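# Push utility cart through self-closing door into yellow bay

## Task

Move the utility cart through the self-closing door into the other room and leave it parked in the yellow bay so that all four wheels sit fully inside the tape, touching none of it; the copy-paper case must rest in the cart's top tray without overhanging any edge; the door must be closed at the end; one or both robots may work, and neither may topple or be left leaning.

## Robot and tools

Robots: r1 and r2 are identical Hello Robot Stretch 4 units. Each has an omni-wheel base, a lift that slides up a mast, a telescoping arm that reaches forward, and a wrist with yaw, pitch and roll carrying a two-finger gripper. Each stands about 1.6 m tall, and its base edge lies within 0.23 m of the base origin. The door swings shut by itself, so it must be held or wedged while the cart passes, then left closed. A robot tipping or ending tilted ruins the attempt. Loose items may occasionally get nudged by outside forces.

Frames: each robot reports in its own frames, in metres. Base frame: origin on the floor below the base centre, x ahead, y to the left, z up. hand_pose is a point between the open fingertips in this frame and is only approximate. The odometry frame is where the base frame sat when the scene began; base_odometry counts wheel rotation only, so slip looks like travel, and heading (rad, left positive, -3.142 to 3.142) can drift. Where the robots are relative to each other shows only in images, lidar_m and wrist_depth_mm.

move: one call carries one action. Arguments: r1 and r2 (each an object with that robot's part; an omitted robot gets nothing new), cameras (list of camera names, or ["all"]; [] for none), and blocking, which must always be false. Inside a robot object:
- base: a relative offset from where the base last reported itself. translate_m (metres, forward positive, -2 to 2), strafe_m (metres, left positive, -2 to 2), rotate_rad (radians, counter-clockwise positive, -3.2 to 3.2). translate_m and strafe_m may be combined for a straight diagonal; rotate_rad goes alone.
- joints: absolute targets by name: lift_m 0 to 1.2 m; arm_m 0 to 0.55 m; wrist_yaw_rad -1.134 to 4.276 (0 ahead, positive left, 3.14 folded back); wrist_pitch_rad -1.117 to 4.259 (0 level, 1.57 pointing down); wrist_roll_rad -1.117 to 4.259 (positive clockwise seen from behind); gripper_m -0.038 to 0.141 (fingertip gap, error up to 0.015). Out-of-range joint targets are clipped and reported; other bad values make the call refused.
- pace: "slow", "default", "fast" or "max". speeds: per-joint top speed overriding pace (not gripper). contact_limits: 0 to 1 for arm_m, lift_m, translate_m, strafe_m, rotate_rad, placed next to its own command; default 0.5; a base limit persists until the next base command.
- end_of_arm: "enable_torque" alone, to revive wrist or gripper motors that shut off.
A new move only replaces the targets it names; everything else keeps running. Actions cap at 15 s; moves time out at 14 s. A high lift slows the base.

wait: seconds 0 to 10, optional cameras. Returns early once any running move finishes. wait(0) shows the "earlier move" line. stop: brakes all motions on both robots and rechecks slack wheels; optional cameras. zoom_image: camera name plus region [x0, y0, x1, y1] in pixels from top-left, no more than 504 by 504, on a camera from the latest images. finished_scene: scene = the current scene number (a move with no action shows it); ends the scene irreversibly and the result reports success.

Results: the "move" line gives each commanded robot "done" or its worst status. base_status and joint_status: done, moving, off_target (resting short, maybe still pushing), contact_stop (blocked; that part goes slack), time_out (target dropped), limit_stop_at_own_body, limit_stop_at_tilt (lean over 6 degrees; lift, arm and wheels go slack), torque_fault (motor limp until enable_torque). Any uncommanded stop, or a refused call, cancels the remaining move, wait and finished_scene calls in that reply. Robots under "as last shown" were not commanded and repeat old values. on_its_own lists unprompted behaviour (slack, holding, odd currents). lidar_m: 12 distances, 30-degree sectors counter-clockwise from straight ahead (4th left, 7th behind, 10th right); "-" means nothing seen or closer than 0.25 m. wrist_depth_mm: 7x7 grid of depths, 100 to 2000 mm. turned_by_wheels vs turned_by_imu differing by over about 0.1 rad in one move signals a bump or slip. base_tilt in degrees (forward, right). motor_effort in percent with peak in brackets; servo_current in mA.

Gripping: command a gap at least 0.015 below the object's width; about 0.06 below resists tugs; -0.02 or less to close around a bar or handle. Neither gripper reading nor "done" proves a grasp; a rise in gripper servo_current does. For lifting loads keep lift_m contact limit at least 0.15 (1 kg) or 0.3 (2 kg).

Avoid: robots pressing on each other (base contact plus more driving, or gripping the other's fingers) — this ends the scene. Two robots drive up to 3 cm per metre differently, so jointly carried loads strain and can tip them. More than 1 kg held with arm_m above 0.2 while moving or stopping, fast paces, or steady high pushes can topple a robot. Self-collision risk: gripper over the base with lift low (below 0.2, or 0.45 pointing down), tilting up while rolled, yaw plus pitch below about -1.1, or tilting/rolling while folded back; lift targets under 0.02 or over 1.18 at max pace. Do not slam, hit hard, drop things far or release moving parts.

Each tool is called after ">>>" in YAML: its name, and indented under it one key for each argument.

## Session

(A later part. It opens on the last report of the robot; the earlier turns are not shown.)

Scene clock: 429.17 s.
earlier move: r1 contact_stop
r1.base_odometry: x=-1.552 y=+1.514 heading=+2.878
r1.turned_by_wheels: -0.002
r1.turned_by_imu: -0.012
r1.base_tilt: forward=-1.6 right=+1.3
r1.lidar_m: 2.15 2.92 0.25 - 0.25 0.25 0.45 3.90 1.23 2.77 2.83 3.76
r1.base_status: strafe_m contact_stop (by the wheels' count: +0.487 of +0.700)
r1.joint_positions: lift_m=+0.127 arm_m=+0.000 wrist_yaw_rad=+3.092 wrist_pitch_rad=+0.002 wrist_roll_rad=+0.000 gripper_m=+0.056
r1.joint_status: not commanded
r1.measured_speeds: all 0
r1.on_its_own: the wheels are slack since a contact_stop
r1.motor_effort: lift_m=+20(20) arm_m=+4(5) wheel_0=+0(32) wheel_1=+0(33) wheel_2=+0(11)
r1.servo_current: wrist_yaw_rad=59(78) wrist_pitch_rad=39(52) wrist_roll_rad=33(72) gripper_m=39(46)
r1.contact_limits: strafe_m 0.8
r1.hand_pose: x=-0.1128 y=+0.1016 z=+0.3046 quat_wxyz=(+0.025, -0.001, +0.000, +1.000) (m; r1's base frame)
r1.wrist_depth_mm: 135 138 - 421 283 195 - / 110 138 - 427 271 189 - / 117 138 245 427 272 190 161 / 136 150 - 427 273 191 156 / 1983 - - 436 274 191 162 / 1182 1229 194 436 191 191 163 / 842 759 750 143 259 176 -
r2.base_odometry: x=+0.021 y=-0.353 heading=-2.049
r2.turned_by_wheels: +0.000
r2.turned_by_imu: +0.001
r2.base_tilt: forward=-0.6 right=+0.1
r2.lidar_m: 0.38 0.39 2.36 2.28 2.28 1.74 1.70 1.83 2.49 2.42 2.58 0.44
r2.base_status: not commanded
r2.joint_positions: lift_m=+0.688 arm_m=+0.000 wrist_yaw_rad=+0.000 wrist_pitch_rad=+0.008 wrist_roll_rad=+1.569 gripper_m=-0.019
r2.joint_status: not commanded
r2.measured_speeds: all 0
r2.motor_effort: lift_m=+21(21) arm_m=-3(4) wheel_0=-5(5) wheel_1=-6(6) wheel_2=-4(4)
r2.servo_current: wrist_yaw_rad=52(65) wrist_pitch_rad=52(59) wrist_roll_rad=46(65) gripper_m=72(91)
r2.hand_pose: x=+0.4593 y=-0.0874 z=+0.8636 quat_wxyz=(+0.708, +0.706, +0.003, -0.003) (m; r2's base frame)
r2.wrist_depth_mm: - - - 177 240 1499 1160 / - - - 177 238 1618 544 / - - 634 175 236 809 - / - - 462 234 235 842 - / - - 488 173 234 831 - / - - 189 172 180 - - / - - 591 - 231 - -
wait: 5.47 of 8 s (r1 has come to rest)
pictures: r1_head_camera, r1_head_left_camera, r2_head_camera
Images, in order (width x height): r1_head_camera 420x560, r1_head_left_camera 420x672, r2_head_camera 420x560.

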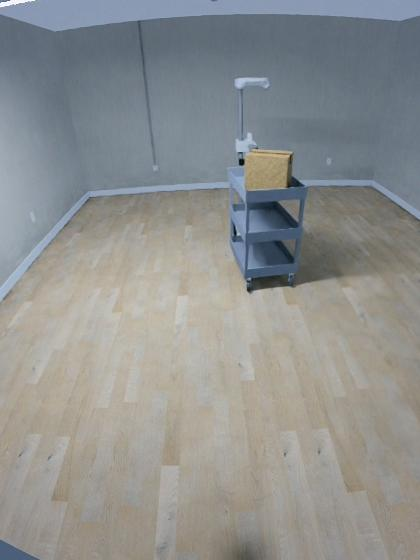

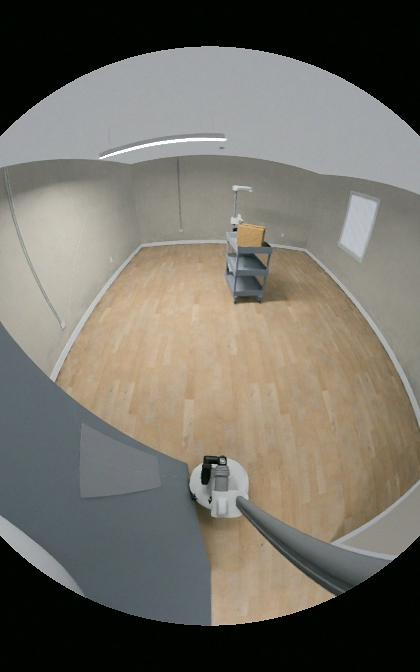

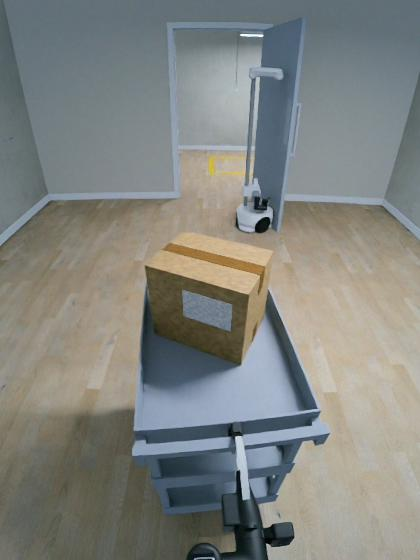

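>>> move:
  blocking: false
  r1: {"base":{"translate_m":0.1,"strafe_m":0.12},"pace":"slow","contact_limits":{"translate_m":1.0}}

>>> wait:
  seconds: 4
  cameras: ["r1_head_left_camera","r2_head_camera","r1_head_right_camera"]

>>> zoom_image:
  camera: "r2_head_camera"
  region: [140, 0, 360, 250]

Scene clock: 444.60 s.
move: r1 moving
r1.base_odometry: x=-1.562 y=+1.508 heading=+2.879
r1.turned_by_wheels: +0.000
r1.turned_by_imu: +0.015
r1.base_tilt: forward=-1.6 right=+1.3
r1.lidar_m: 2.14 2.85 0.25 - 0.25 0.25 0.45 3.93 1.24 2.77 2.89 2.27
r1.base_status: translate_m moving; strafe_m moving
r1.joint_positions: lift_m=+0.127 arm_m=+0.000 wrist_yaw_rad=+3.092 wrist_pitch_rad=+0.002 wrist_roll_rad=+0.000 gripper_m=+0.056
r1.joint_status: not commanded
r1.measured_speeds: translate_m=+0.032 strafe_m=+0.038 rotate_rad=-0.003 lift_m=+0.000 arm_m=+0.000 wrist_yaw_rad=+0.000 wrist_pitch_rad=+0.000 wrist_roll_rad=+0.000
r1.motor_effort: lift_m=+20(20) arm_m=+4(4) wheel_0=-26(27) wheel_1=+31(31) wheel_2=+2(5)
r1.servo_current: wrist_yaw_rad=46(72) wrist_pitch_rad=39(52) wrist_roll_rad=26(72) gripper_m=39(46)
r1.contact_limits: translate_m 1
r1.hand_pose: x=-0.1128 y=+0.1016 z=+0.3046 quat_wxyz=(+0.025, -0.001, +0.000, +1.000) (m; r1's base frame)
r1.wrist_depth_mm: 136 138 - 424 285 196 - / 110 139 - 430 272 189 - / 118 139 248 433 273 189 - / 136 151 - 433 277 191 - / 1983 - - 439 274 190 162 / 1182 1205 194 445 191 191 162 / 854 750 759 143 260 176 -
r2: as last shown
r2.turned_by_imu: +0.000
r2.base_tilt: forward=-0.7 right=+0.1
r2.lidar_m: 0.34 0.38 2.35 2.28 2.29 1.75 1.69 1.82 2.48 2.42 2.57 0.44
r2.motor_effort: lift_m=+21(21) arm_m=-3(4) wheel_0=-5(5) wheel_1=-6(6) wheel_2=-3(4)
r2.servo_current: wrist_yaw_rad=46(52) wrist_pitch_rad=46(52) wrist_roll_rad=39(52) gripper_m=85(91)
r2.wrist_depth_mm: - - - 177 239 1499 1160 / - - - 177 237 1661 544 / - - 627 175 236 798 - / - - 462 235 236 842 - / - - 488 173 233 831 - / - - 189 172 180 - - / - - 585 - 231 - -
pictures: none

Scene clock: 446.93 s.
earlier move: r1 done
r1.base_odometry: x=-1.679 y=+1.425 heading=+2.878
r1.turned_by_wheels: +0.000
r1.turned_by_imu: +0.243
r1.base_tilt: forward=-1.6 right=+1.3
r1.lidar_m: 4.31 2.36 0.25 - 0.25 0.29 - 1.26 1.67 2.81 3.16 2.12
r1.base_status: done
r1.joint_positions: lift_m=+0.127 arm_m=+0.000 wrist_yaw_rad=+3.092 wrist_pitch_rad=+0.002 wrist_roll_rad=+0.000 gripper_m=+0.056
r1.joint_status: not commanded
r1.measured_speeds: all 0
r1.motor_effort: lift_m=+20(20) arm_m=+4(4) wheel_0=-29(32) wheel_1=+33(38) wheel_2=-4(5)
r1.servo_current: wrist_yaw_rad=20(72) wrist_pitch_rad=46(52) wrist_roll_rad=52(72) gripper_m=39(46)
r1.contact_limits: translate_m 1
r1.hand_pose: x=-0.1128 y=+0.1016 z=+0.3046 quat_wxyz=(+0.025, -0.001, +0.000, +1.000) (m; r1's base frame)
r1.wrist_depth_mm: 136 138 - - 373 218 - / 111 138 - - 340 206 - / 117 139 250 - 382 206 - / 137 151 - - 384 209 - / 1708 - - - 347 209 165 / 1205 1229 193 1182 191 209 164 / 866 759 759 153 347 183 -
r2.base_odometry: x=+0.021 y=-0.353 heading=-2.049
r2.turned_by_wheels: +0.000
r2.turned_by_imu: +0.000
r2.base_tilt: forward=-0.7 right=+0.1
r2.lidar_m: 0.39 0.37 2.33 2.30 2.29 1.74 1.70 1.81 2.50 2.42 2.54 0.44
r2.base_status: not commanded
r2.joint_positions: lift_m=+0.688 arm_m=+0.000 wrist_yaw_rad=+0.000 wrist_pitch_rad=+0.008 wrist_roll_rad=+1.569 gripper_m=-0.019
r2.joint_status: not commanded
r2.measured_speeds: all 0
r2.motor_effort: lift_m=+21(21) arm_m=-4(4) wheel_0=-4(5) wheel_1=-5(6) wheel_2=-3(4)
r2.servo_current: wrist_yaw_rad=46(59) wrist_pitch_rad=52(59) wrist_roll_rad=46(65) gripper_m=85(91)
r2.hand_pose: x=+0.4593 y=-0.0874 z=+0.8636 quat_wxyz=(+0.708, +0.706, +0.003, -0.003) (m; r2's base frame)
r2.wrist_depth_mm: - - - 177 238 1537 1138 / - - - 177 237 1618 544 / - - 627 175 236 809 - / - - 466 235 235 820 - / - - 492 173 232 831 - / - - 188 172 180 - - / - - 585 - 232 - -
wait: 2.33 of 4 s (r1 has come to rest)
pictures: r1_head_left_camera, r1_head_right_camera, r2_head_camera
Images, in order (width x height): r1_head_left_camera 420x672, r1_head_right_camera 420x672, r2_head_camera 420x560.

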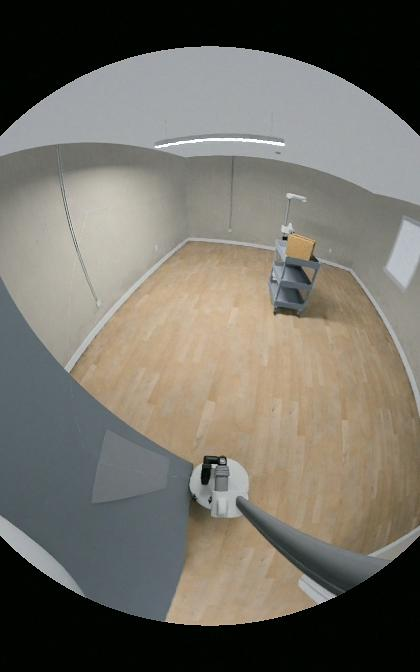

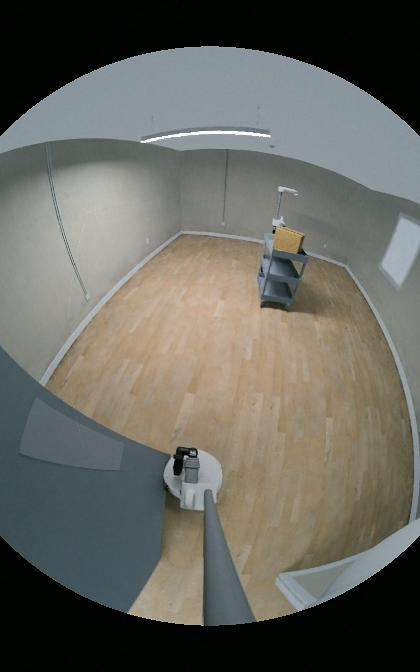

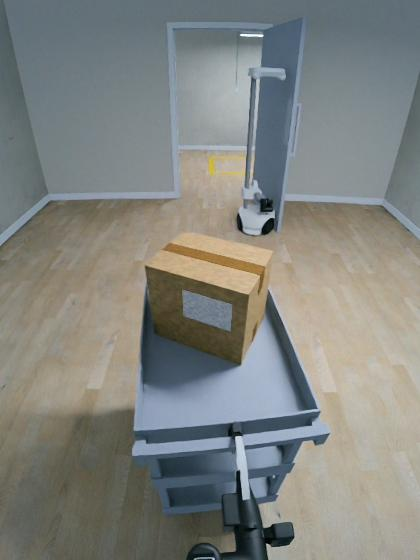

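Scaled by 2.016 from the camera's 420x560 image, which has a finer 1200x1600 frame.

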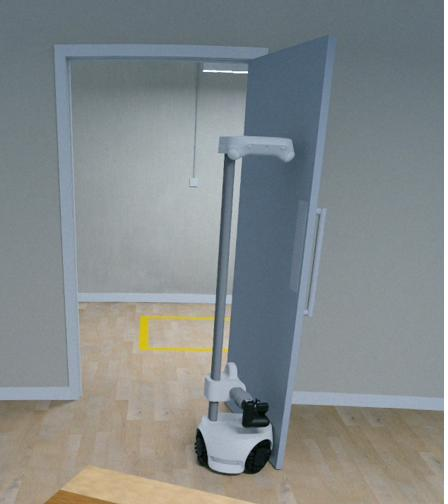

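>>> move:
  blocking: false
  r1: {"base":{"translate_m":0.25,"strafe_m":-0.01},"pace":"slow","contact_limits":{"translate_m":0.8}}

>>> wait:
  seconds: 4
  cameras: ["r1_head_left_camera","r1_head_right_camera","r2_head_camera"]

>>> zoom_image:
  camera: "r2_head_camera"
  region: [140, 0, 360, 250]

>>> zoom_image:
  camera: "r1_head_left_camera"
  region: [60, 380, 380, 660]

Scene clock: 481.90 s.
move: r1 contact_stop
r1.base_odometry: x=-1.679 y=+1.426 heading=+2.881
r1.turned_by_wheels: +0.002
r1.turned_by_imu: +0.002
r1.base_tilt: forward=-1.6 right=+1.3
r1.lidar_m: 4.31 2.34 0.25 - 0.25 0.28 - 1.28 1.67 2.79 3.17 2.10
r1.base_status: translate_m contact_stop (by the wheels' count: +0.000 of +0.250); strafe_m contact_stop (by the wheels' count: -0.001 of -0.010)
r1.joint_positions: lift_m=+0.127 arm_m=+0.000 wrist_yaw_rad=+3.092 wrist_pitch_rad=+0.002 wrist_roll_rad=+0.000 gripper_m=+0.056
r1.joint_status: not commanded
r1.measured_speeds: all 0
r1.on_its_own: the wheels are slack since a contact_stop
r1.motor_effort: lift_m=+20(20) arm_m=+4(4) wheel_0=+0(26) wheel_1=+0(33) wheel_2=+0(5)
r1.servo_current: wrist_yaw_rad=52(72) wrist_pitch_rad=39(52) wrist_roll_rad=46(72) gripper_m=39(46)
r1.contact_limits: translate_m 0.8
r1.hand_pose: x=-0.1128 y=+0.1016 z=+0.3046 quat_wxyz=(+0.025, -0.001, +0.000, +1.000) (m; r1's base frame)
r1.wrist_depth_mm: 136 138 - - 373 218 - / 111 139 - - 340 206 - / 117 139 250 - 382 208 - / 137 152 - - 384 208 - / 1708 - - - 349 210 164 / 1182 1182 193 1205 191 209 164 / 842 759 759 153 349 183 -
r2: as last shown
r2.lidar_m: 0.36 0.40 2.36 2.28 2.28 1.76 1.69 1.80 2.48 2.42 2.59 0.44
r2.motor_effort: lift_m=+21(21) arm_m=-4(4) wheel_0=-5(5) wheel_1=-6(6) wheel_2=-3(4)
r2.servo_current: wrist_yaw_rad=52(59) wrist_pitch_rad=52(59) wrist_roll_rad=46(52) gripper_m=78(85)
r2.wrist_depth_mm: - - - 178 239 1537 1118 / - - - 177 237 1708 539 / - - 634 175 236 798 - / - - 462 234 235 820 - / - - 496 173 234 842 - / - - 188 172 180 - - / - - 585 - 231 - -
pictures: none

not run: a stop that you did not command came earlier in this reply.

Scaled by 2.016 from the camera's 420x560 image, which has a finer 1200x1600 frame.
This view is cut from an older image: the scene may have changed since it was taken.

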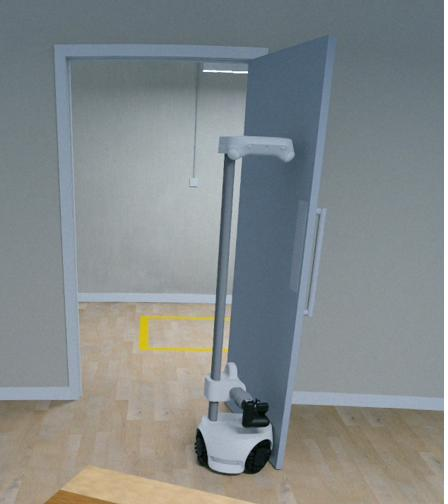

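Scaled by 1.575 from the camera's 420x672 image, which has a finer 600x960 frame.
This view is cut from an older image: the scene may have changed since it was taken.

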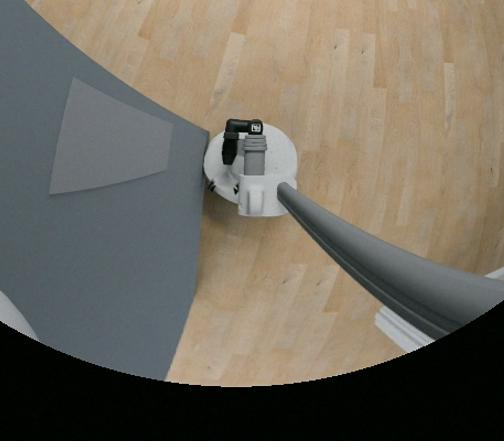

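>>> move:
  blocking: false
  r1: {"base":{"translate_m":0.14,"strafe_m":-0.03},"pace":"slow","contact_limits":{"translate_m":1.0}}

>>> wait:
  seconds: 4
  cameras: ["r1_head_left_camera","r2_head_camera"]

>>> zoom_image:
  camera: "r2_head_camera"
  region: [140, 0, 360, 250]

>>> zoom_image:
  camera: "r1_head_left_camera"
  region: [60, 380, 380, 660]

Scene clock: 488.77 s.
move: r1 moving
r1.base_odometry: x=-1.690 y=+1.432 heading=+2.881
r1.turned_by_wheels: +0.000
r1.turned_by_imu: +0.000
r1.base_tilt: forward=-1.6 right=+1.3
r1.lidar_m: 4.28 2.34 0.25 - 0.25 0.30 - 1.30 1.70 2.79 3.19 2.10
r1.base_status: translate_m moving; strafe_m moving
r1.joint_positions: lift_m=+0.127 arm_m=+0.000 wrist_yaw_rad=+3.092 wrist_pitch_rad=+0.002 wrist_roll_rad=+0.000 gripper_m=+0.056
r1.joint_status: not commanded
r1.measured_speeds: translate_m=+0.048 strafe_m=-0.010 rotate_rad=+0.000 lift_m=+0.000 arm_m=+0.000 wrist_yaw_rad=+0.000 wrist_pitch_rad=+0.000 wrist_roll_rad=+0.000
r1.motor_effort: lift_m=+20(20) arm_m=+4(4) wheel_0=+5(5) wheel_1=+7(8) wheel_2=-5(8)
r1.servo_current: wrist_yaw_rad=46(52) wrist_pitch_rad=52(52) wrist_roll_rad=52(59) gripper_m=46(46)
r1.contact_limits: translate_m 1
r1.hand_pose: x=-0.1128 y=+0.1016 z=+0.3046 quat_wxyz=(+0.025, -0.001, +0.000, +1.000) (m; r1's base frame)
r1.wrist_depth_mm: 136 138 - - 375 219 - / 111 138 - - 342 208 - / 117 139 251 - 347 207 163 / 137 152 - - 349 210 - / 1205 - - - 349 210 165 / 1182 1205 194 1205 191 210 165 / 842 750 750 154 349 185 -
r2: as last shown
r2.base_tilt: forward=-0.7 right=+0.0
r2.lidar_m: 0.39 0.39 2.35 2.28 2.31 1.75 1.70 1.81 2.50 2.42 2.58 0.43
r2.motor_effort: lift_m=+21(21) arm_m=-3(4) wheel_0=-5(5) wheel_1=-6(6) wheel_2=-4(4)
r2.servo_current: wrist_yaw_rad=46(46) wrist_pitch_rad=52(59) wrist_roll_rad=46(59) gripper_m=78(85)
r2.wrist_depth_mm: - - - 177 239 1499 1138 / - - - 177 237 1661 539 / - - 627 175 236 798 - / - - 466 234 235 842 - / - - 492 173 233 842 - / - - 189 172 180 - - / - - 591 - 231 - -
pictures: none

Scene clock: 490.97 s.
earlier move: r1 done
r1.base_odometry: x=-1.806 y=+1.491 heading=+2.881
r1.turned_by_wheels: +0.000
r1.turned_by_imu: +0.000
r1.base_tilt: forward=-1.6 right=+1.3
r1.lidar_m: 4.29 2.35 1.94 1.90 0.25 0.30 1.01 1.37 1.97 2.78 3.16 1.96
r1.base_status: done
r1.joint_positions: lift_m=+0.127 arm_m=+0.000 wrist_yaw_rad=+3.092 wrist_pitch_rad=+0.002 wrist_roll_rad=+0.000 gripper_m=+0.056
r1.joint_status: not commanded
r1.measured_speeds: all 0
r1.motor_effort: lift_m=+20(20) arm_m=+4(4) wheel_0=+1(6) wheel_1=+5(9) wheel_2=-2(8)
r1.servo_current: wrist_yaw_rad=33(72) wrist_pitch_rad=52(52) wrist_roll_rad=33(65) gripper_m=39(46)
r1.contact_limits: translate_m 1
r1.hand_pose: x=-0.1128 y=+0.1016 z=+0.3046 quat_wxyz=(+0.025, -0.001, +0.000, +1.000) (m; r1's base frame)
r1.wrist_depth_mm: 136 138 - - 397 224 - / 111 139 - - 407 211 - / 117 139 251 - 407 213 165 / 137 151 - - 413 213 - / 1255 - - - 373 214 167 / 1182 1229 194 1205 188 215 167 / 842 750 759 798 332 187 -
r2.base_odometry: x=+0.021 y=-0.353 heading=-2.049
r2.turned_by_wheels: +0.000
r2.turned_by_imu: +0.000
r2.base_tilt: forward=-0.7 right=+0.1
r2.lidar_m: 0.36 0.39 2.36 2.30 2.28 1.74 1.67 1.82 2.48 2.41 2.59 0.44
r2.base_status: not commanded
r2.joint_positions: lift_m=+0.688 arm_m=+0.000 wrist_yaw_rad=+0.000 wrist_pitch_rad=+0.008 wrist_roll_rad=+1.569 gripper_m=-0.019
r2.joint_status: not commanded
r2.measured_speeds: all 0
r2.motor_effort: lift_m=+21(21) arm_m=-4(4) wheel_0=-4(5) wheel_1=-6(6) wheel_2=-3(4)
r2.servo_current: wrist_yaw_rad=46(59) wrist_pitch_rad=46(59) wrist_roll_rad=52(59) gripper_m=78(91)
r2.hand_pose: x=+0.4593 y=-0.0874 z=+0.8636 quat_wxyz=(+0.708, +0.706, +0.003, -0.003) (m; r2's base frame)
r2.wrist_depth_mm: - - - 177 240 1537 1138 / - - - 177 238 1661 539 / - - 634 176 235 809 - / - - 466 235 235 831 - / - - 492 173 233 820 - / - - 188 172 180 - - / - - 580 - 231 - -
wait: 2.20 of 4 s (r1 has come to rest)
pictures: r1_head_left_camera, r2_head_camera
Images, in order (width x height): r1_head_left_camera 420x672, r2_head_camera 420x560.

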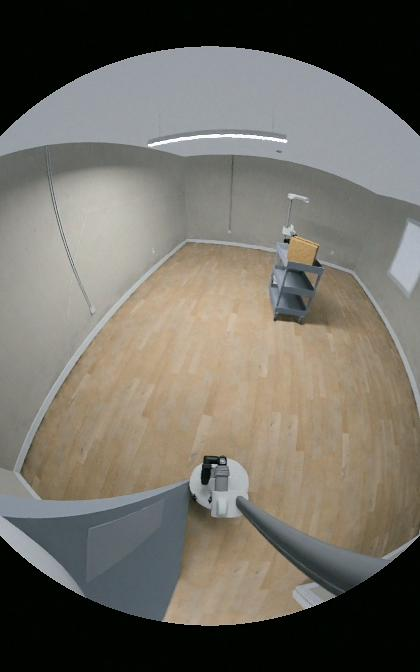

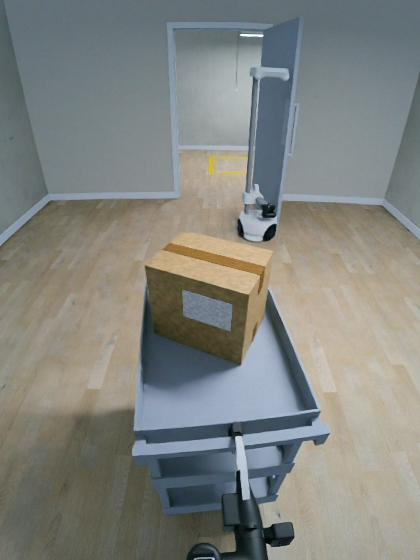

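Scaled by 2.016 from the camera's 420x560 image, which has a finer 1200x1600 frame.

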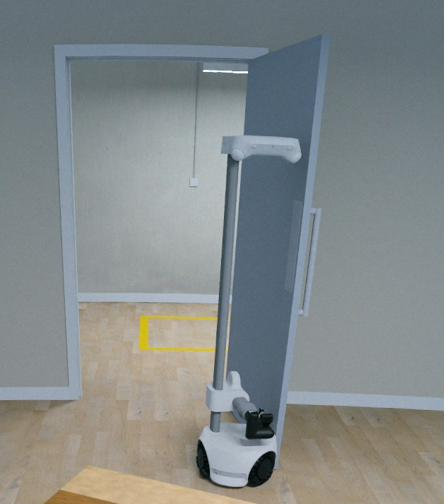

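Scaled by 1.575 from the camera's 420x672 image, which has a finer 600x960 frame.

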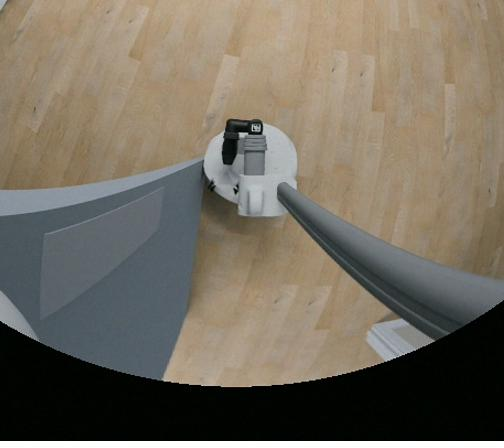

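>>> move:
  blocking: false
  r1: {"base":{"translate_m":0.06,"strafe_m":0.07},"pace":"slow","contact_limits":{"translate_m":0.7}}

>>> wait:
  seconds: 2.5
  cameras: ["r1_head_left_camera","r2_head_camera","r1_head_camera"]

>>> zoom_image:
  camera: "r2_head_camera"
  region: [140, 0, 360, 250]

>>> zoom_image:
  camera: "r1_head_left_camera"
  region: [60, 380, 380, 660]

Scene clock: 498.07 s.
move: r1 moving
r1.base_odometry: x=-1.817 y=+1.484 heading=+2.881
r1.turned_by_wheels: +0.000
r1.turned_by_imu: +0.000
r1.base_tilt: forward=-1.6 right=+1.3
r1.lidar_m: 4.27 2.31 1.90 1.92 0.25 0.29 0.94 1.39 1.96 2.81 3.17 1.96
r1.base_status: translate_m moving; strafe_m moving
r1.joint_positions: lift_m=+0.127 arm_m=+0.000 wrist_yaw_rad=+3.092 wrist_pitch_rad=+0.002 wrist_roll_rad=+0.000 gripper_m=+0.056
r1.joint_status: not commanded
r1.measured_speeds: translate_m=+0.032 strafe_m=+0.038 rotate_rad=+0.000 lift_m=+0.000 arm_m=+0.000 wrist_yaw_rad=+0.000 wrist_pitch_rad=+0.000 wrist_roll_rad=+0.000
r1.motor_effort: lift_m=+20(20) arm_m=+4(4) wheel_0=-6(11) wheel_1=+10(13) wheel_2=-5(6)
r1.servo_current: wrist_yaw_rad=52(59) wrist_pitch_rad=39(46) wrist_roll_rad=46(46) gripper_m=39(46)
r1.contact_limits: translate_m 0.7
r1.hand_pose: x=-0.1128 y=+0.1016 z=+0.3046 quat_wxyz=(+0.025, -0.001, +0.000, +1.000) (m; r1's base frame)
r1.wrist_depth_mm: 136 138 - - 389 221 - / 110 138 - - 397 210 - / 118 139 250 - 397 212 165 / 137 151 - - 362 212 - / 1281 - - - 362 212 166 / 1205 1182 194 1182 191 213 166 / 854 750 759 798 364 186 -
r2: as last shown
r2.base_tilt: forward=-0.6 right=+0.1
r2.lidar_m: 0.40 0.41 2.38 2.29 2.29 1.73 1.69 1.81 2.49 2.43 2.57 0.43
r2.motor_effort: lift_m=+21(21) arm_m=-4(4) wheel_0=-5(5) wheel_1=-5(6) wheel_2=-4(4)
r2.servo_current: wrist_yaw_rad=46(59) wrist_pitch_rad=52(59) wrist_roll_rad=46(59) gripper_m=85(91)
r2.wrist_depth_mm: - - - 177 239 1537 1138 / - - - 176 237 1708 539 / - - 627 175 236 809 - / - - 466 234 236 842 - / - - 488 173 234 831 - / - - 188 172 180 - - / - - 585 - 231 - -
pictures: none

Scene clock: 499.20 s.
earlier move: r1 contact_stop
r1.base_odometry: x=-1.850 y=+1.467 heading=+2.907
r1.turned_by_wheels: +0.026
r1.turned_by_imu: +0.045
r1.base_tilt: forward=-1.6 right=+1.3
r1.lidar_m: 3.90 2.20 1.90 1.90 0.25 0.32 - 1.43 2.13 2.84 3.28 1.93
r1.base_status: translate_m contact_stop (by the wheels' count: +0.037 of +0.060); strafe_m contact_stop (by the wheels' count: +0.034 of +0.070)
r1.joint_positions: lift_m=+0.127 arm_m=+0.000 wrist_yaw_rad=+3.092 wrist_pitch_rad=+0.002 wrist_roll_rad=+0.000 gripper_m=+0.056
r1.joint_status: not commanded
r1.measured_speeds: all 0
r1.on_its_own: the wheels are slack since a contact_stop
r1.motor_effort: lift_m=+20(20) arm_m=+4(4) wheel_0=+0(28) wheel_1=+0(33) wheel_2=+0(7)
r1.servo_current: wrist_yaw_rad=46(65) wrist_pitch_rad=39(52) wrist_roll_rad=39(65) gripper_m=33(46)
r1.contact_limits: translate_m 0.7
r1.hand_pose: x=-0.1128 y=+0.1017 z=+0.3046 quat_wxyz=(+0.025, -0.001, +0.000, +1.000) (m; r1's base frame)
r1.wrist_depth_mm: 136 138 - - 387 233 - / 107 138 - - 394 218 - / 114 138 243 - 399 221 160 / 133 150 - - 397 223 160 / 1336 - - - 402 223 160 / 1205 1205 194 1229 188 223 169 / 854 768 750 798 355 192 -
r2.base_odometry: x=+0.021 y=-0.353 heading=-2.049
r2.turned_by_wheels: +0.000
r2.turned_by_imu: +0.000
r2.base_tilt: forward=-0.7 right=+0.0
r2.lidar_m: 0.39 0.40 2.35 2.27 2.31 1.75 1.70 1.82 2.49 2.42 2.59 0.45
r2.base_status: not commanded
r2.joint_positions: lift_m=+0.688 arm_m=+0.000 wrist_yaw_rad=+0.000 wrist_pitch_rad=+0.008 wrist_roll_rad=+1.569 gripper_m=-0.019
r2.joint_status: not commanded
r2.measured_speeds: all 0
r2.motor_effort: lift_m=+21(21) arm_m=-3(4) wheel_0=-5(5) wheel_1=-6(6) wheel_2=-4(4)
r2.servo_current: wrist_yaw_rad=39(65) wrist_pitch_rad=52(59) wrist_roll_rad=46(59) gripper_m=85(91)
r2.hand_pose: x=+0.4593 y=-0.0874 z=+0.8636 quat_wxyz=(+0.708, +0.706, +0.003, -0.003) (m; r2's base frame)
r2.wrist_depth_mm: - - - 177 240 1537 1138 / - - - 177 237 1661 544 / - - 627 175 236 798 - / - - 462 234 235 842 - / - - 488 173 233 820 - / - - 188 172 180 - - / - - 580 - 231 - -
wait: 1.13 of 2.5 s (r1 has come to rest)
pictures: r1_head_camera, r1_head_left_camera, r2_head_camera
Images, in order (width x height): r1_head_camera 420x560, r1_head_left_camera 420x672, r2_head_camera 420x560.

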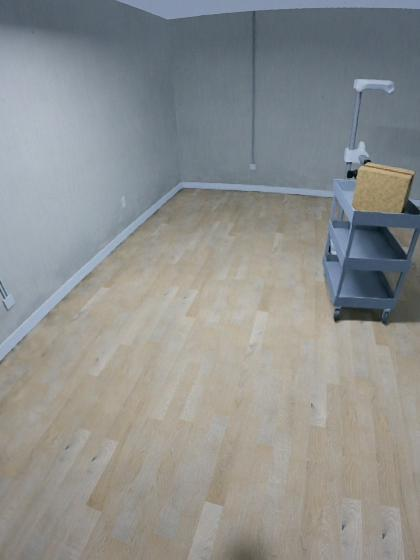

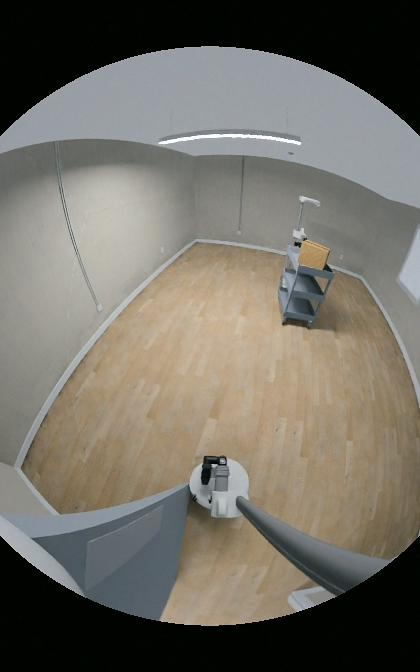

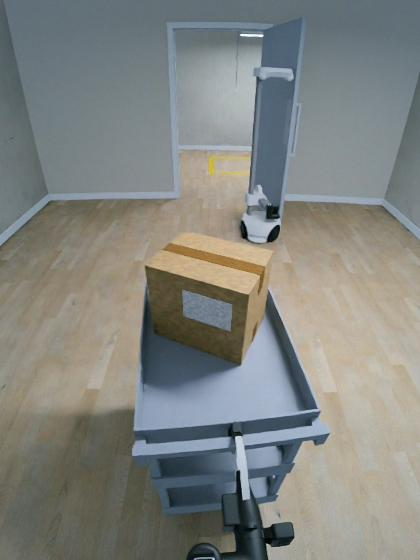

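Scaled by 2.016 from the camera's 420x560 image, which has a finer 1200x1600 frame.

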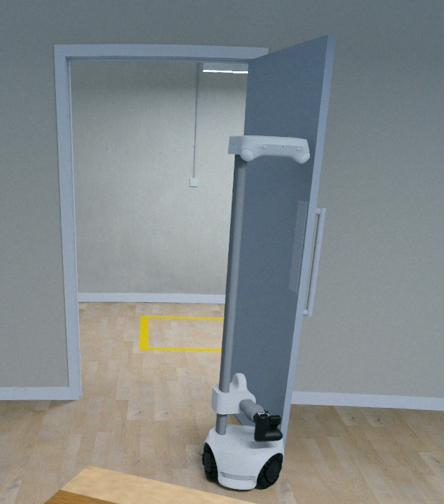

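Scaled by 1.575 from the camera's 420x672 image, which has a finer 600x960 frame.

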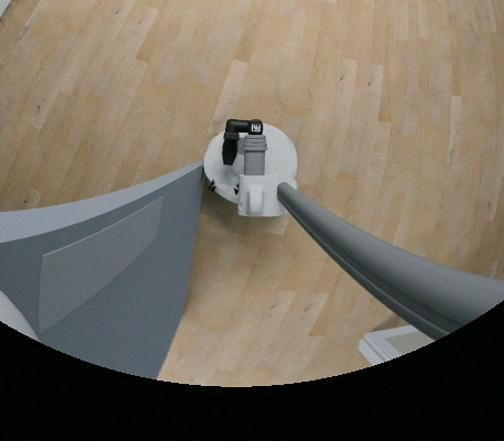

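>>> move:
  blocking: false
  r1: {"base":{"strafe_m":-0.005},"pace":"slow"}
  r2: {"base":{"strafe_m":-0.08},"pace":"slow"}

>>> wait:
  seconds: 1
  cameras: []

>>> wait:
  seconds: 1.5
  cameras: []

>>> move:
  blocking: false
  r2: {"base":{"rotate_rad":0.08},"pace":"slow"}

>>> wait:
  seconds: 2
  cameras: []

>>> move:
  blocking: false
  r2: {"base":{"translate_m":0.6},"pace":"slow"}

>>> wait:
  seconds: 7.5
  cameras: ["r1_head_left_camera","r2_head_camera","r2_wrist_camera"]

>>> zoom_image:
  camera: "r2_head_camera"
  region: [100, 0, 380, 300]

Scene clock: 513.93 s.
move: r1 moving; r2 moving
r1.base_odometry: x=-1.849 y=+1.472 heading=+2.907
r1.turned_by_wheels: +0.000
r1.turned_by_imu: +0.000
r1.base_tilt: forward=-1.6 right=+1.3
r1.lidar_m: 3.90 2.24 1.89 1.89 0.25 0.31 - 1.43 2.13 2.81 3.27 1.95
r1.base_status: strafe_m moving
r1.joint_positions: lift_m=+0.127 arm_m=+0.000 wrist_yaw_rad=+3.092 wrist_pitch_rad=+0.002 wrist_roll_rad=+0.000 gripper_m=+0.056
r1.joint_status: not commanded
r1.measured_speeds: all 0
r1.motor_effort: lift_m=+20(20) arm_m=+4(4) wheel_0=+0(4) wheel_1=+1(4) wheel_2=+1(1)
r1.servo_current: wrist_yaw_rad=52(65) wrist_pitch_rad=46(52) wrist_roll_rad=52(65) gripper_m=39(52)
r1.hand_pose: x=-0.1128 y=+0.1017 z=+0.3046 quat_wxyz=(+0.025, -0.001, +0.000, +1.000) (m; r1's base frame)
r1.wrist_depth_mm: 135 138 - - 392 234 - / 108 138 - - 397 219 - / 114 138 242 - 399 220 160 / 133 150 - - 404 223 160 / 1336 1983 - - 410 224 161 / 1205 1229 193 1205 187 223 170 / 842 759 759 809 413 193 -
r2.base_odometry: x=+0.009 y=-0.347 heading=-2.049
r2.turned_by_wheels: +0.000
r2.turned_by_imu: +0.001
r2.base_tilt: forward=-0.6 right=+0.1
r2.lidar_m: 0.38 0.39 2.35 2.32 2.30 1.76 1.71 1.78 2.48 2.38 2.58 0.45
r2.base_status: strafe_m moving
r2.joint_positions: lift_m=+0.688 arm_m=+0.000 wrist_yaw_rad=+0.000 wrist_pitch_rad=+0.008 wrist_roll_rad=+1.569 gripper_m=-0.019
r2.joint_status: not commanded
r2.measured_speeds: translate_m=+0.001 strafe_m=-0.057 rotate_rad=-0.005 lift_m=+0.000 arm_m=+0.000 wrist_yaw_rad=+0.004 wrist_pitch_rad=+0.000 wrist_roll_rad=+0.000
r2.motor_effort: lift_m=+21(21) arm_m=-4(4) wheel_0=+10(12) wheel_1=-7(9) wheel_2=+1(4)
r2.servo_current: wrist_yaw_rad=46(52) wrist_pitch_rad=52(59) wrist_roll_rad=52(59) gripper_m=91(91)
r2.hand_pose: x=+0.4593 y=-0.0873 z=+0.8636 quat_wxyz=(+0.708, +0.706, +0.003, -0.003) (m; r2's base frame)
r2.wrist_depth_mm: - - - 179 240 1537 1160 / - - - 177 237 1618 530 / - - 640 176 236 798 - / - - 469 234 236 831 - / - - 488 173 233 831 - / - - 187 172 180 - - / - - 580 - 231 - -
pictures: none

Scene clock: 514.13 s.
earlier move: r1 done; r2 moving
r1.base_odometry: x=-1.849 y=+1.472 heading=+2.907
r1.turned_by_wheels: +0.000
r1.turned_by_imu: +0.000
r1.base_tilt: forward=-1.6 right=+1.3
r1.lidar_m: 3.89 2.25 1.92 1.90 0.25 0.32 - 1.42 2.15 2.81 3.27 1.93
r1.base_status: done
r1.joint_positions: lift_m=+0.127 arm_m=+0.000 wrist_yaw_rad=+3.092 wrist_pitch_rad=+0.002 wrist_roll_rad=+0.000 gripper_m=+0.056
r1.joint_status: not commanded
r1.measured_speeds: all 0
r1.motor_effort: lift_m=+20(20) arm_m=+4(4) wheel_0=+0(4) wheel_1=+1(4) wheel_2=+0(1)
r1.servo_current: wrist_yaw_rad=39(65) wrist_pitch_rad=39(52) wrist_roll_rad=46(65) gripper_m=39(52)
r1.hand_pose: x=-0.1128 y=+0.1017 z=+0.3046 quat_wxyz=(+0.025, -0.001, +0.000, +1.000) (m; r1's base frame)
r1.wrist_depth_mm: 136 138 - - 389 234 - / 108 138 - - 399 220 - / 115 138 244 - 402 221 160 / 133 149 - - 402 224 160 / 1336 1983 - - 410 223 161 / 1182 1205 193 1182 187 224 170 / 854 759 759 798 410 193 -
r2.base_odometry: x=-0.004 y=-0.340 heading=-2.049
r2.turned_by_wheels: +0.000
r2.turned_by_imu: +0.000
r2.base_tilt: forward=-0.7 right=+0.1
r2.lidar_m: 0.37 0.41 2.40 2.33 2.32 1.77 1.71 1.81 2.48 2.40 2.56 0.45
r2.base_status: strafe_m moving
r2.joint_positions: lift_m=+0.688 arm_m=+0.000 wrist_yaw_rad=+0.000 wrist_pitch_rad=+0.008 wrist_roll_rad=+1.569 gripper_m=-0.019
r2.joint_status: not commanded
r2.measured_speeds: translate_m=+0.001 strafe_m=-0.079 rotate_rad=-0.005 lift_m=+0.000 arm_m=+0.000 wrist_yaw_rad=+0.000 wrist_pitch_rad=+0.000 wrist_roll_rad=+0.000
r2.motor_effort: lift_m=+21(21) arm_m=-4(4) wheel_0=+9(12) wheel_1=-6(9) wheel_2=-1(4)
r2.servo_current: wrist_yaw_rad=52(52) wrist_pitch_rad=59(59) wrist_roll_rad=52(59) gripper_m=78(91)
r2.hand_pose: x=+0.4593 y=-0.0873 z=+0.8636 quat_wxyz=(+0.708, +0.706, +0.003, -0.003) (m; r2's base frame)
r2.wrist_depth_mm: - - - 182 244 1499 1042 / - - - 180 241 1618 504 / - - - 178 239 809 - / - - 480 235 236 842 - / - - 484 174 235 831 - / - - 187 172 179 - - / - - 569 - 229 - -
wait: 0.20 of 1 s (r1 has come to rest)
pictures: none
No camera images: "cameras" was empty.

Scene clock: 515.37 s.
earlier move: r2 done
r1.base_odometry: x=-1.849 y=+1.472 heading=+2.907
r1.turned_by_wheels: +0.000
r1.turned_by_imu: +0.000
r1.base_tilt: forward=-1.6 right=+1.3
r1.lidar_m: 3.94 2.23 1.91 1.90 0.25 0.31 - 1.43 2.12 2.83 3.29 1.91
r1.base_status: done
r1.joint_positions: lift_m=+0.127 arm_m=+0.000 wrist_yaw_rad=+3.092 wrist_pitch_rad=+0.002 wrist_roll_rad=+0.000 gripper_m=+0.056
r1.joint_status: not commanded
r1.measured_speeds: all 0
r1.motor_effort: lift_m=+20(20) arm_m=+4(4) wheel_0=+0(4) wheel_1=+0(4) wheel_2=+0(1)
r1.servo_current: wrist_yaw_rad=46(65) wrist_pitch_rad=46(52) wrist_roll_rad=46(65) gripper_m=46(52)
r1.hand_pose: x=-0.1128 y=+0.1017 z=+0.3046 quat_wxyz=(+0.025, -0.001, +0.000, +1.000) (m; r1's base frame)
r1.wrist_depth_mm: 136 138 - - 392 234 - / 108 138 - - 397 219 - / 115 138 242 - 402 220 160 / 133 150 - - 410 224 161 / 1336 1983 - - 413 224 160 / 1182 1205 194 1205 187 223 170 / 842 750 750 798 410 193 -
r2.base_odometry: x=-0.050 y=-0.316 heading=-2.049
r2.turned_by_wheels: +0.000
r2.turned_by_imu: +0.000
r2.base_tilt: forward=-0.7 right=+0.0
r2.lidar_m: 0.37 0.36 2.45 2.38 2.30 1.78 1.70 1.83 2.41 2.34 2.50 0.45
r2.base_status: done
r2.joint_positions: lift_m=+0.688 arm_m=+0.000 wrist_yaw_rad=+0.000 wrist_pitch_rad=+0.008 wrist_roll_rad=+1.569 gripper_m=-0.019
r2.joint_status: not commanded
r2.measured_speeds: all 0
r2.motor_effort: lift_m=+21(21) arm_m=-4(4) wheel_0=+4(12) wheel_1=-3(9) wheel_2=+0(4)
r2.servo_current: wrist_yaw_rad=46(59) wrist_pitch_rad=52(59) wrist_roll_rad=46(59) gripper_m=85(91)
r2.hand_pose: x=+0.4593 y=-0.0873 z=+0.8636 quat_wxyz=(+0.708, +0.706, +0.003, -0.003) (m; r2's base frame)
r2.wrist_depth_mm: - - - 196 263 285 285 / - - - 191 255 1661 1182 / - - - 186 247 1661 - / - - 544 180 241 820 - / - 480 469 177 235 842 - / - - 188 172 180 - - / - - 530 - 225 - -
wait: 1.23 of 1.5 s (r2 has come to rest)
pictures: none
No camera images: "cameras" was empty.

Scene clock: 515.87 s.
move: r2 moving
r1: as last shown
r1.lidar_m: 3.88 2.23 1.90 1.88 0.25 0.30 - 1.42 2.12 2.82 3.28 1.95
r1.motor_effort: lift_m=+20(20) arm_m=+4(4) wheel_0=+1(1) wheel_1=+1(1) wheel_2=+0(0)
r1.servo_current: wrist_yaw_rad=52(52) wrist_pitch_rad=46(46) wrist_roll_rad=59(72) gripper_m=46(46)
r1.wrist_depth_mm: 135 138 - - 389 234 - / 108 138 - - 394 220 - / 114 138 243 - 404 220 160 / 133 150 - - 407 223 160 / 1366 1983 - - 410 223 160 / 1205 1205 193 1160 188 224 170 / 854 750 759 809 413 193 -
r2.base_odometry: x=-0.049 y=-0.316 heading=-1.972
r2.turned_by_wheels: +0.077
r2.turned_by_imu: +0.075
r2.base_tilt: forward=-0.7 right=+0.1
r2.lidar_m: 0.37 0.38 2.40 2.37 2.16 1.74 1.70 1.88 2.37 2.35 2.56 0.44
r2.base_status: rotate_rad moving
r2.joint_positions: lift_m=+0.688 arm_m=+0.000 wrist_yaw_rad=-0.003 wrist_pitch_rad=+0.008 wrist_roll_rad=+1.569 gripper_m=-0.019
r2.joint_status: not commanded
r2.measured_speeds: translate_m=+0.001 strafe_m=+0.000 rotate_rad=+0.083 lift_m=+0.000 arm_m=+0.000 wrist_yaw_rad=+0.052 wrist_pitch_rad=+0.000 wrist_roll_rad=+0.000
r2.motor_effort: lift_m=+21(21) arm_m=-3(4) wheel_0=-4(10) wheel_1=-4(7) wheel_2=-8(13)
r2.servo_current: wrist_yaw_rad=33(65) wrist_pitch_rad=52(59) wrist_roll_rad=52(52) gripper_m=85(91)
r2.hand_pose: x=+0.4590 y=-0.0884 z=+0.8636 quat_wxyz=(+0.708, +0.706, +0.002, -0.004) (m; r2's base frame)
r2.wrist_depth_mm: - - - 176 238 1537 1138 / - - - 175 236 1661 539 / - - 627 175 236 798 - / - - 459 233 235 842 - / - - 488 173 233 831 - / - - 187 171 179 - - / - - 585 - 230 - -
pictures: none

Scene clock: 516.27 s.
earlier move: r2 done
r1.base_odometry: x=-1.849 y=+1.472 heading=+2.907
r1.turned_by_wheels: +0.000
r1.turned_by_imu: +0.000
r1.base_tilt: forward=-1.6 right=+1.3
r1.lidar_m: 3.90 2.23 1.90 1.89 0.25 0.30 - 1.42 2.13 2.83 3.25 1.90
r1.base_status: not commanded
r1.joint_positions: lift_m=+0.127 arm_m=+0.000 wrist_yaw_rad=+3.092 wrist_pitch_rad=+0.002 wrist_roll_rad=+0.000 gripper_m=+0.056
r1.joint_status: not commanded
r1.measured_speeds: all 0
r1.motor_effort: lift_m=+20(20) arm_m=+4(4) wheel_0=+1(1) wheel_1=+0(1) wheel_2=+0(0)
r1.servo_current: wrist_yaw_rad=39(52) wrist_pitch_rad=39(46) wrist_roll_rad=46(72) gripper_m=39(46)
r1.hand_pose: x=-0.1128 y=+0.1017 z=+0.3046 quat_wxyz=(+0.025, -0.001, +0.000, +1.000) (m; r1's base frame)
r1.wrist_depth_mm: 136 138 - - 389 233 - / 108 138 - - 397 220 - / 114 139 243 - 404 221 160 / 133 150 - - 410 224 160 / 1336 1921 - - 410 223 161 / 1182 1205 193 1205 187 224 170 / 854 750 750 798 413 193 -
r2.base_odometry: x=-0.049 y=-0.316 heading=-1.970
r2.turned_by_wheels: +0.002
r2.turned_by_imu: +0.002
r2.base_tilt: forward=-0.7 right=+0.1
r2.lidar_m: 0.36 0.39 2.41 2.37 2.16 1.74 1.70 1.86 2.35 2.34 2.56 0.42
r2.base_status: done
r2.joint_positions: lift_m=+0.688 arm_m=+0.000 wrist_yaw_rad=+0.003 wrist_pitch_rad=+0.008 wrist_roll_rad=+1.569 gripper_m=-0.019
r2.joint_status: not commanded
r2.measured_speeds: translate_m=+0.000 strafe_m=+0.000 rotate_rad=+0.000 lift_m=+0.000 arm_m=+0.000 wrist_yaw_rad=-0.001 wrist_pitch_rad=+0.000 wrist_roll_rad=+0.000
r2.motor_effort: lift_m=+21(21) arm_m=-4(4) wheel_0=+0(10) wheel_1=-2(7) wheel_2=-2(13)
r2.servo_current: wrist_yaw_rad=52(65) wrist_pitch_rad=52(59) wrist_roll_rad=52(59) gripper_m=85(91)
r2.hand_pose: x=+0.4595 y=-0.0867 z=+0.8636 quat_wxyz=(+0.708, +0.706, +0.004, -0.002) (m; r2's base frame)
r2.wrist_depth_mm: - - - 177 239 1499 1138 / - - - 176 236 1618 544 / - - 621 175 236 798 - / - - 462 234 234 831 - / - - 488 173 233 831 - / - - 189 172 180 - - / - - 585 - 231 - -
wait: 0.40 of 2 s (r2 has come to rest)
pictures: none
No camera images: "cameras" was empty.

Scene clock: 516.77 s.
move: r2 moving
r1: as last shown
r1.lidar_m: 3.89 2.24 1.90 1.92 0.25 0.30 - 1.41 2.11 2.83 3.27 1.91
r1.servo_current: wrist_yaw_rad=46(65) wrist_pitch_rad=46(52) wrist_roll_rad=52(59) gripper_m=39(46)
r1.wrist_depth_mm: 136 138 - - 389 234 - / 108 138 - - 397 220 - / 114 138 243 - 402 221 160 / 133 150 - - 404 224 160 / 1336 1983 - - 407 224 160 / 1205 1205 194 1205 188 223 170 / 854 759 750 798 410 192 -
r2.base_odometry: x=-0.054 y=-0.328 heading=-1.970
r2.turned_by_wheels: +0.000
r2.turned_by_imu: +0.000
r2.base_tilt: forward=-0.7 right=+0.1
r2.lidar_m: 0.39 0.41 2.39 2.35 2.17 1.72 1.72 1.92 2.40 2.34 2.58 0.43
r2.base_status: translate_m moving
r2.joint_positions: lift_m=+0.688 arm_m=+0.000 wrist_yaw_rad=+0.000 wrist_pitch_rad=+0.008 wrist_roll_rad=+1.569 gripper_m=-0.019
r2.joint_status: not commanded
r2.measured_speeds: translate_m=+0.049 strafe_m=-0.001 rotate_rad=+0.001 lift_m=+0.000 arm_m=+0.000 wrist_yaw_rad=-0.002 wrist_pitch_rad=+0.000 wrist_roll_rad=+0.000
r2.motor_effort: lift_m=+21(21) arm_m=-4(4) wheel_0=+6(8) wheel_1=+6(7) wheel_2=-12(13)
r2.servo_current: wrist_yaw_rad=39(52) wrist_pitch_rad=46(52) wrist_roll_rad=46(52) gripper_m=91(91)
r2.hand_pose: x=+0.4593 y=-0.0873 z=+0.8636 quat_wxyz=(+0.708, +0.706, +0.003, -0.003) (m; r2's base frame)
r2.wrist_depth_mm: - - - 177 238 1499 1138 / - - - 177 237 1661 535 / - - 634 175 236 798 - / - - 462 234 235 842 - / - - 484 173 233 820 - / - - 187 171 180 - - / - - 580 - 230 - -
pictures: none

Scene clock: 523.53 s.
earlier move: r2 done
r1.base_odometry: x=-1.849 y=+1.472 heading=+2.907
r1.turned_by_wheels: +0.000
r1.turned_by_imu: +0.000
r1.base_tilt: forward=-1.6 right=+1.3
r1.lidar_m: 3.89 2.24 1.90 1.91 0.25 0.28 - 1.39 2.13 2.84 1.69 1.39
r1.base_status: not commanded
r1.joint_positions: lift_m=+0.127 arm_m=+0.000 wrist_yaw_rad=+3.092 wrist_pitch_rad=+0.002 wrist_roll_rad=+0.000 gripper_m=+0.056
r1.joint_status: not commanded
r1.measured_speeds: all 0
r1.motor_effort: lift_m=+20(20) arm_m=+4(4) wheel_0=+1(1) wheel_1=+1(1) wheel_2=+0(0)
r1.servo_current: wrist_yaw_rad=46(72) wrist_pitch_rad=39(52) wrist_roll_rad=72(72) gripper_m=39(52)
r1.hand_pose: x=-0.1128 y=+0.1017 z=+0.3046 quat_wxyz=(+0.025, -0.001, +0.000, +1.000) (m; r1's base frame)
r1.wrist_depth_mm: 136 138 - - 392 236 - / 107 138 - - 397 219 - / 114 138 244 - 402 220 160 / 133 150 - - 407 224 160 / 1336 1921 - - 410 224 161 / 1205 1229 194 1205 189 224 170 / 854 759 750 809 407 192 -
r2.base_odometry: x=-0.282 y=-0.869 heading=-1.969
r2.turned_by_wheels: +0.000
r2.turned_by_imu: +0.001
r2.base_tilt: forward=-0.7 right=+0.1
r2.lidar_m: 0.36 0.39 2.30 2.28 2.50 2.34 2.28 2.54 2.47 2.43 2.66 0.44
r2.base_status: done
r2.joint_positions: lift_m=+0.688 arm_m=+0.000 wrist_yaw_rad=-0.002 wrist_pitch_rad=+0.008 wrist_roll_rad=+1.569 gripper_m=-0.019
r2.joint_status: not commanded
r2.measured_speeds: all 0
r2.motor_effort: lift_m=+21(21) arm_m=-4(4) wheel_0=+4(10) wheel_1=+6(8) wheel_2=-5(15)
r2.servo_current: wrist_yaw_rad=39(65) wrist_pitch_rad=59(59) wrist_roll_rad=46(65) gripper_m=78(91)
r2.hand_pose: x=+0.4591 y=-0.0881 z=+0.8636 quat_wxyz=(+0.708, +0.706, +0.002, -0.004) (m; r2's base frame)
r2.wrist_depth_mm: - - - 191 256 1336 289 / - - - 187 249 1618 1138 / - - - 183 246 842 - / - - 517 180 238 842 - / - 484 473 177 236 820 - / - - 189 172 180 - - / - - 544 - 227 - -
wait: 6.77 of 7.5 s (r2 has come to rest)
pictures: r1_head_left_camera, r2_head_camera, r2_wrist_camera
Images, in order (width x height): r1_head_left_camera 420x672, r2_head_camera 420x560, r2_wrist_camera 616x392.

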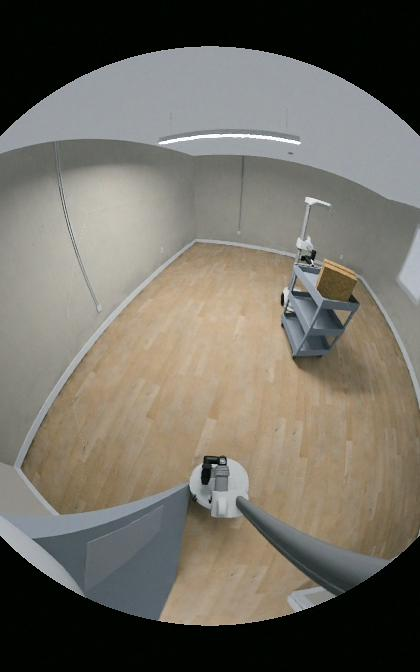

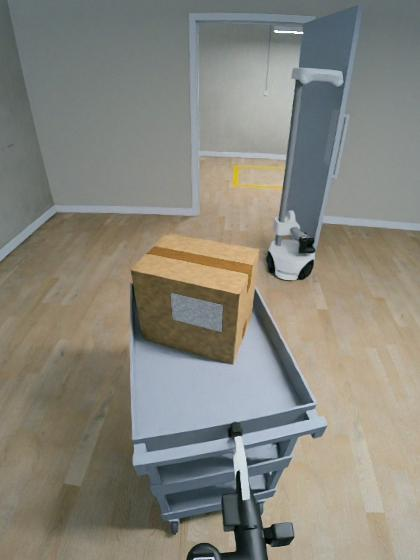

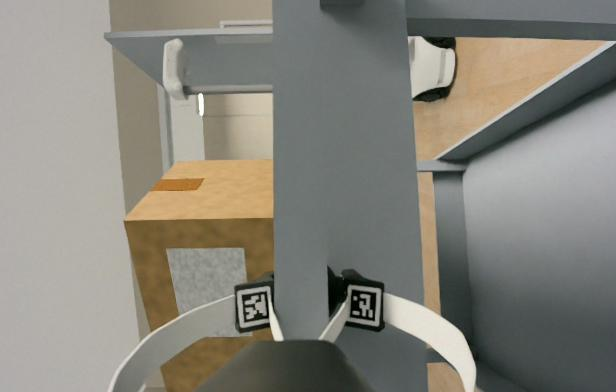

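Scaled by 1.680 from the camera's 420x560 image, which has a finer 1200x1600 frame.

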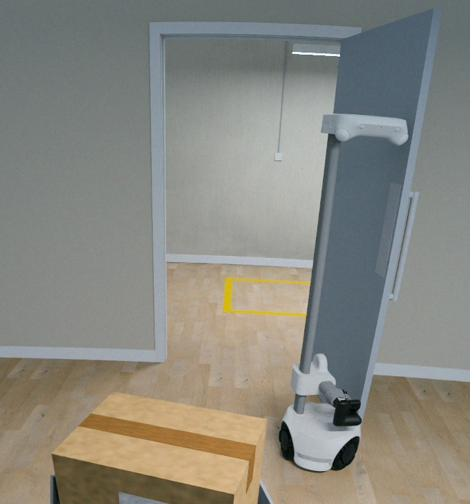

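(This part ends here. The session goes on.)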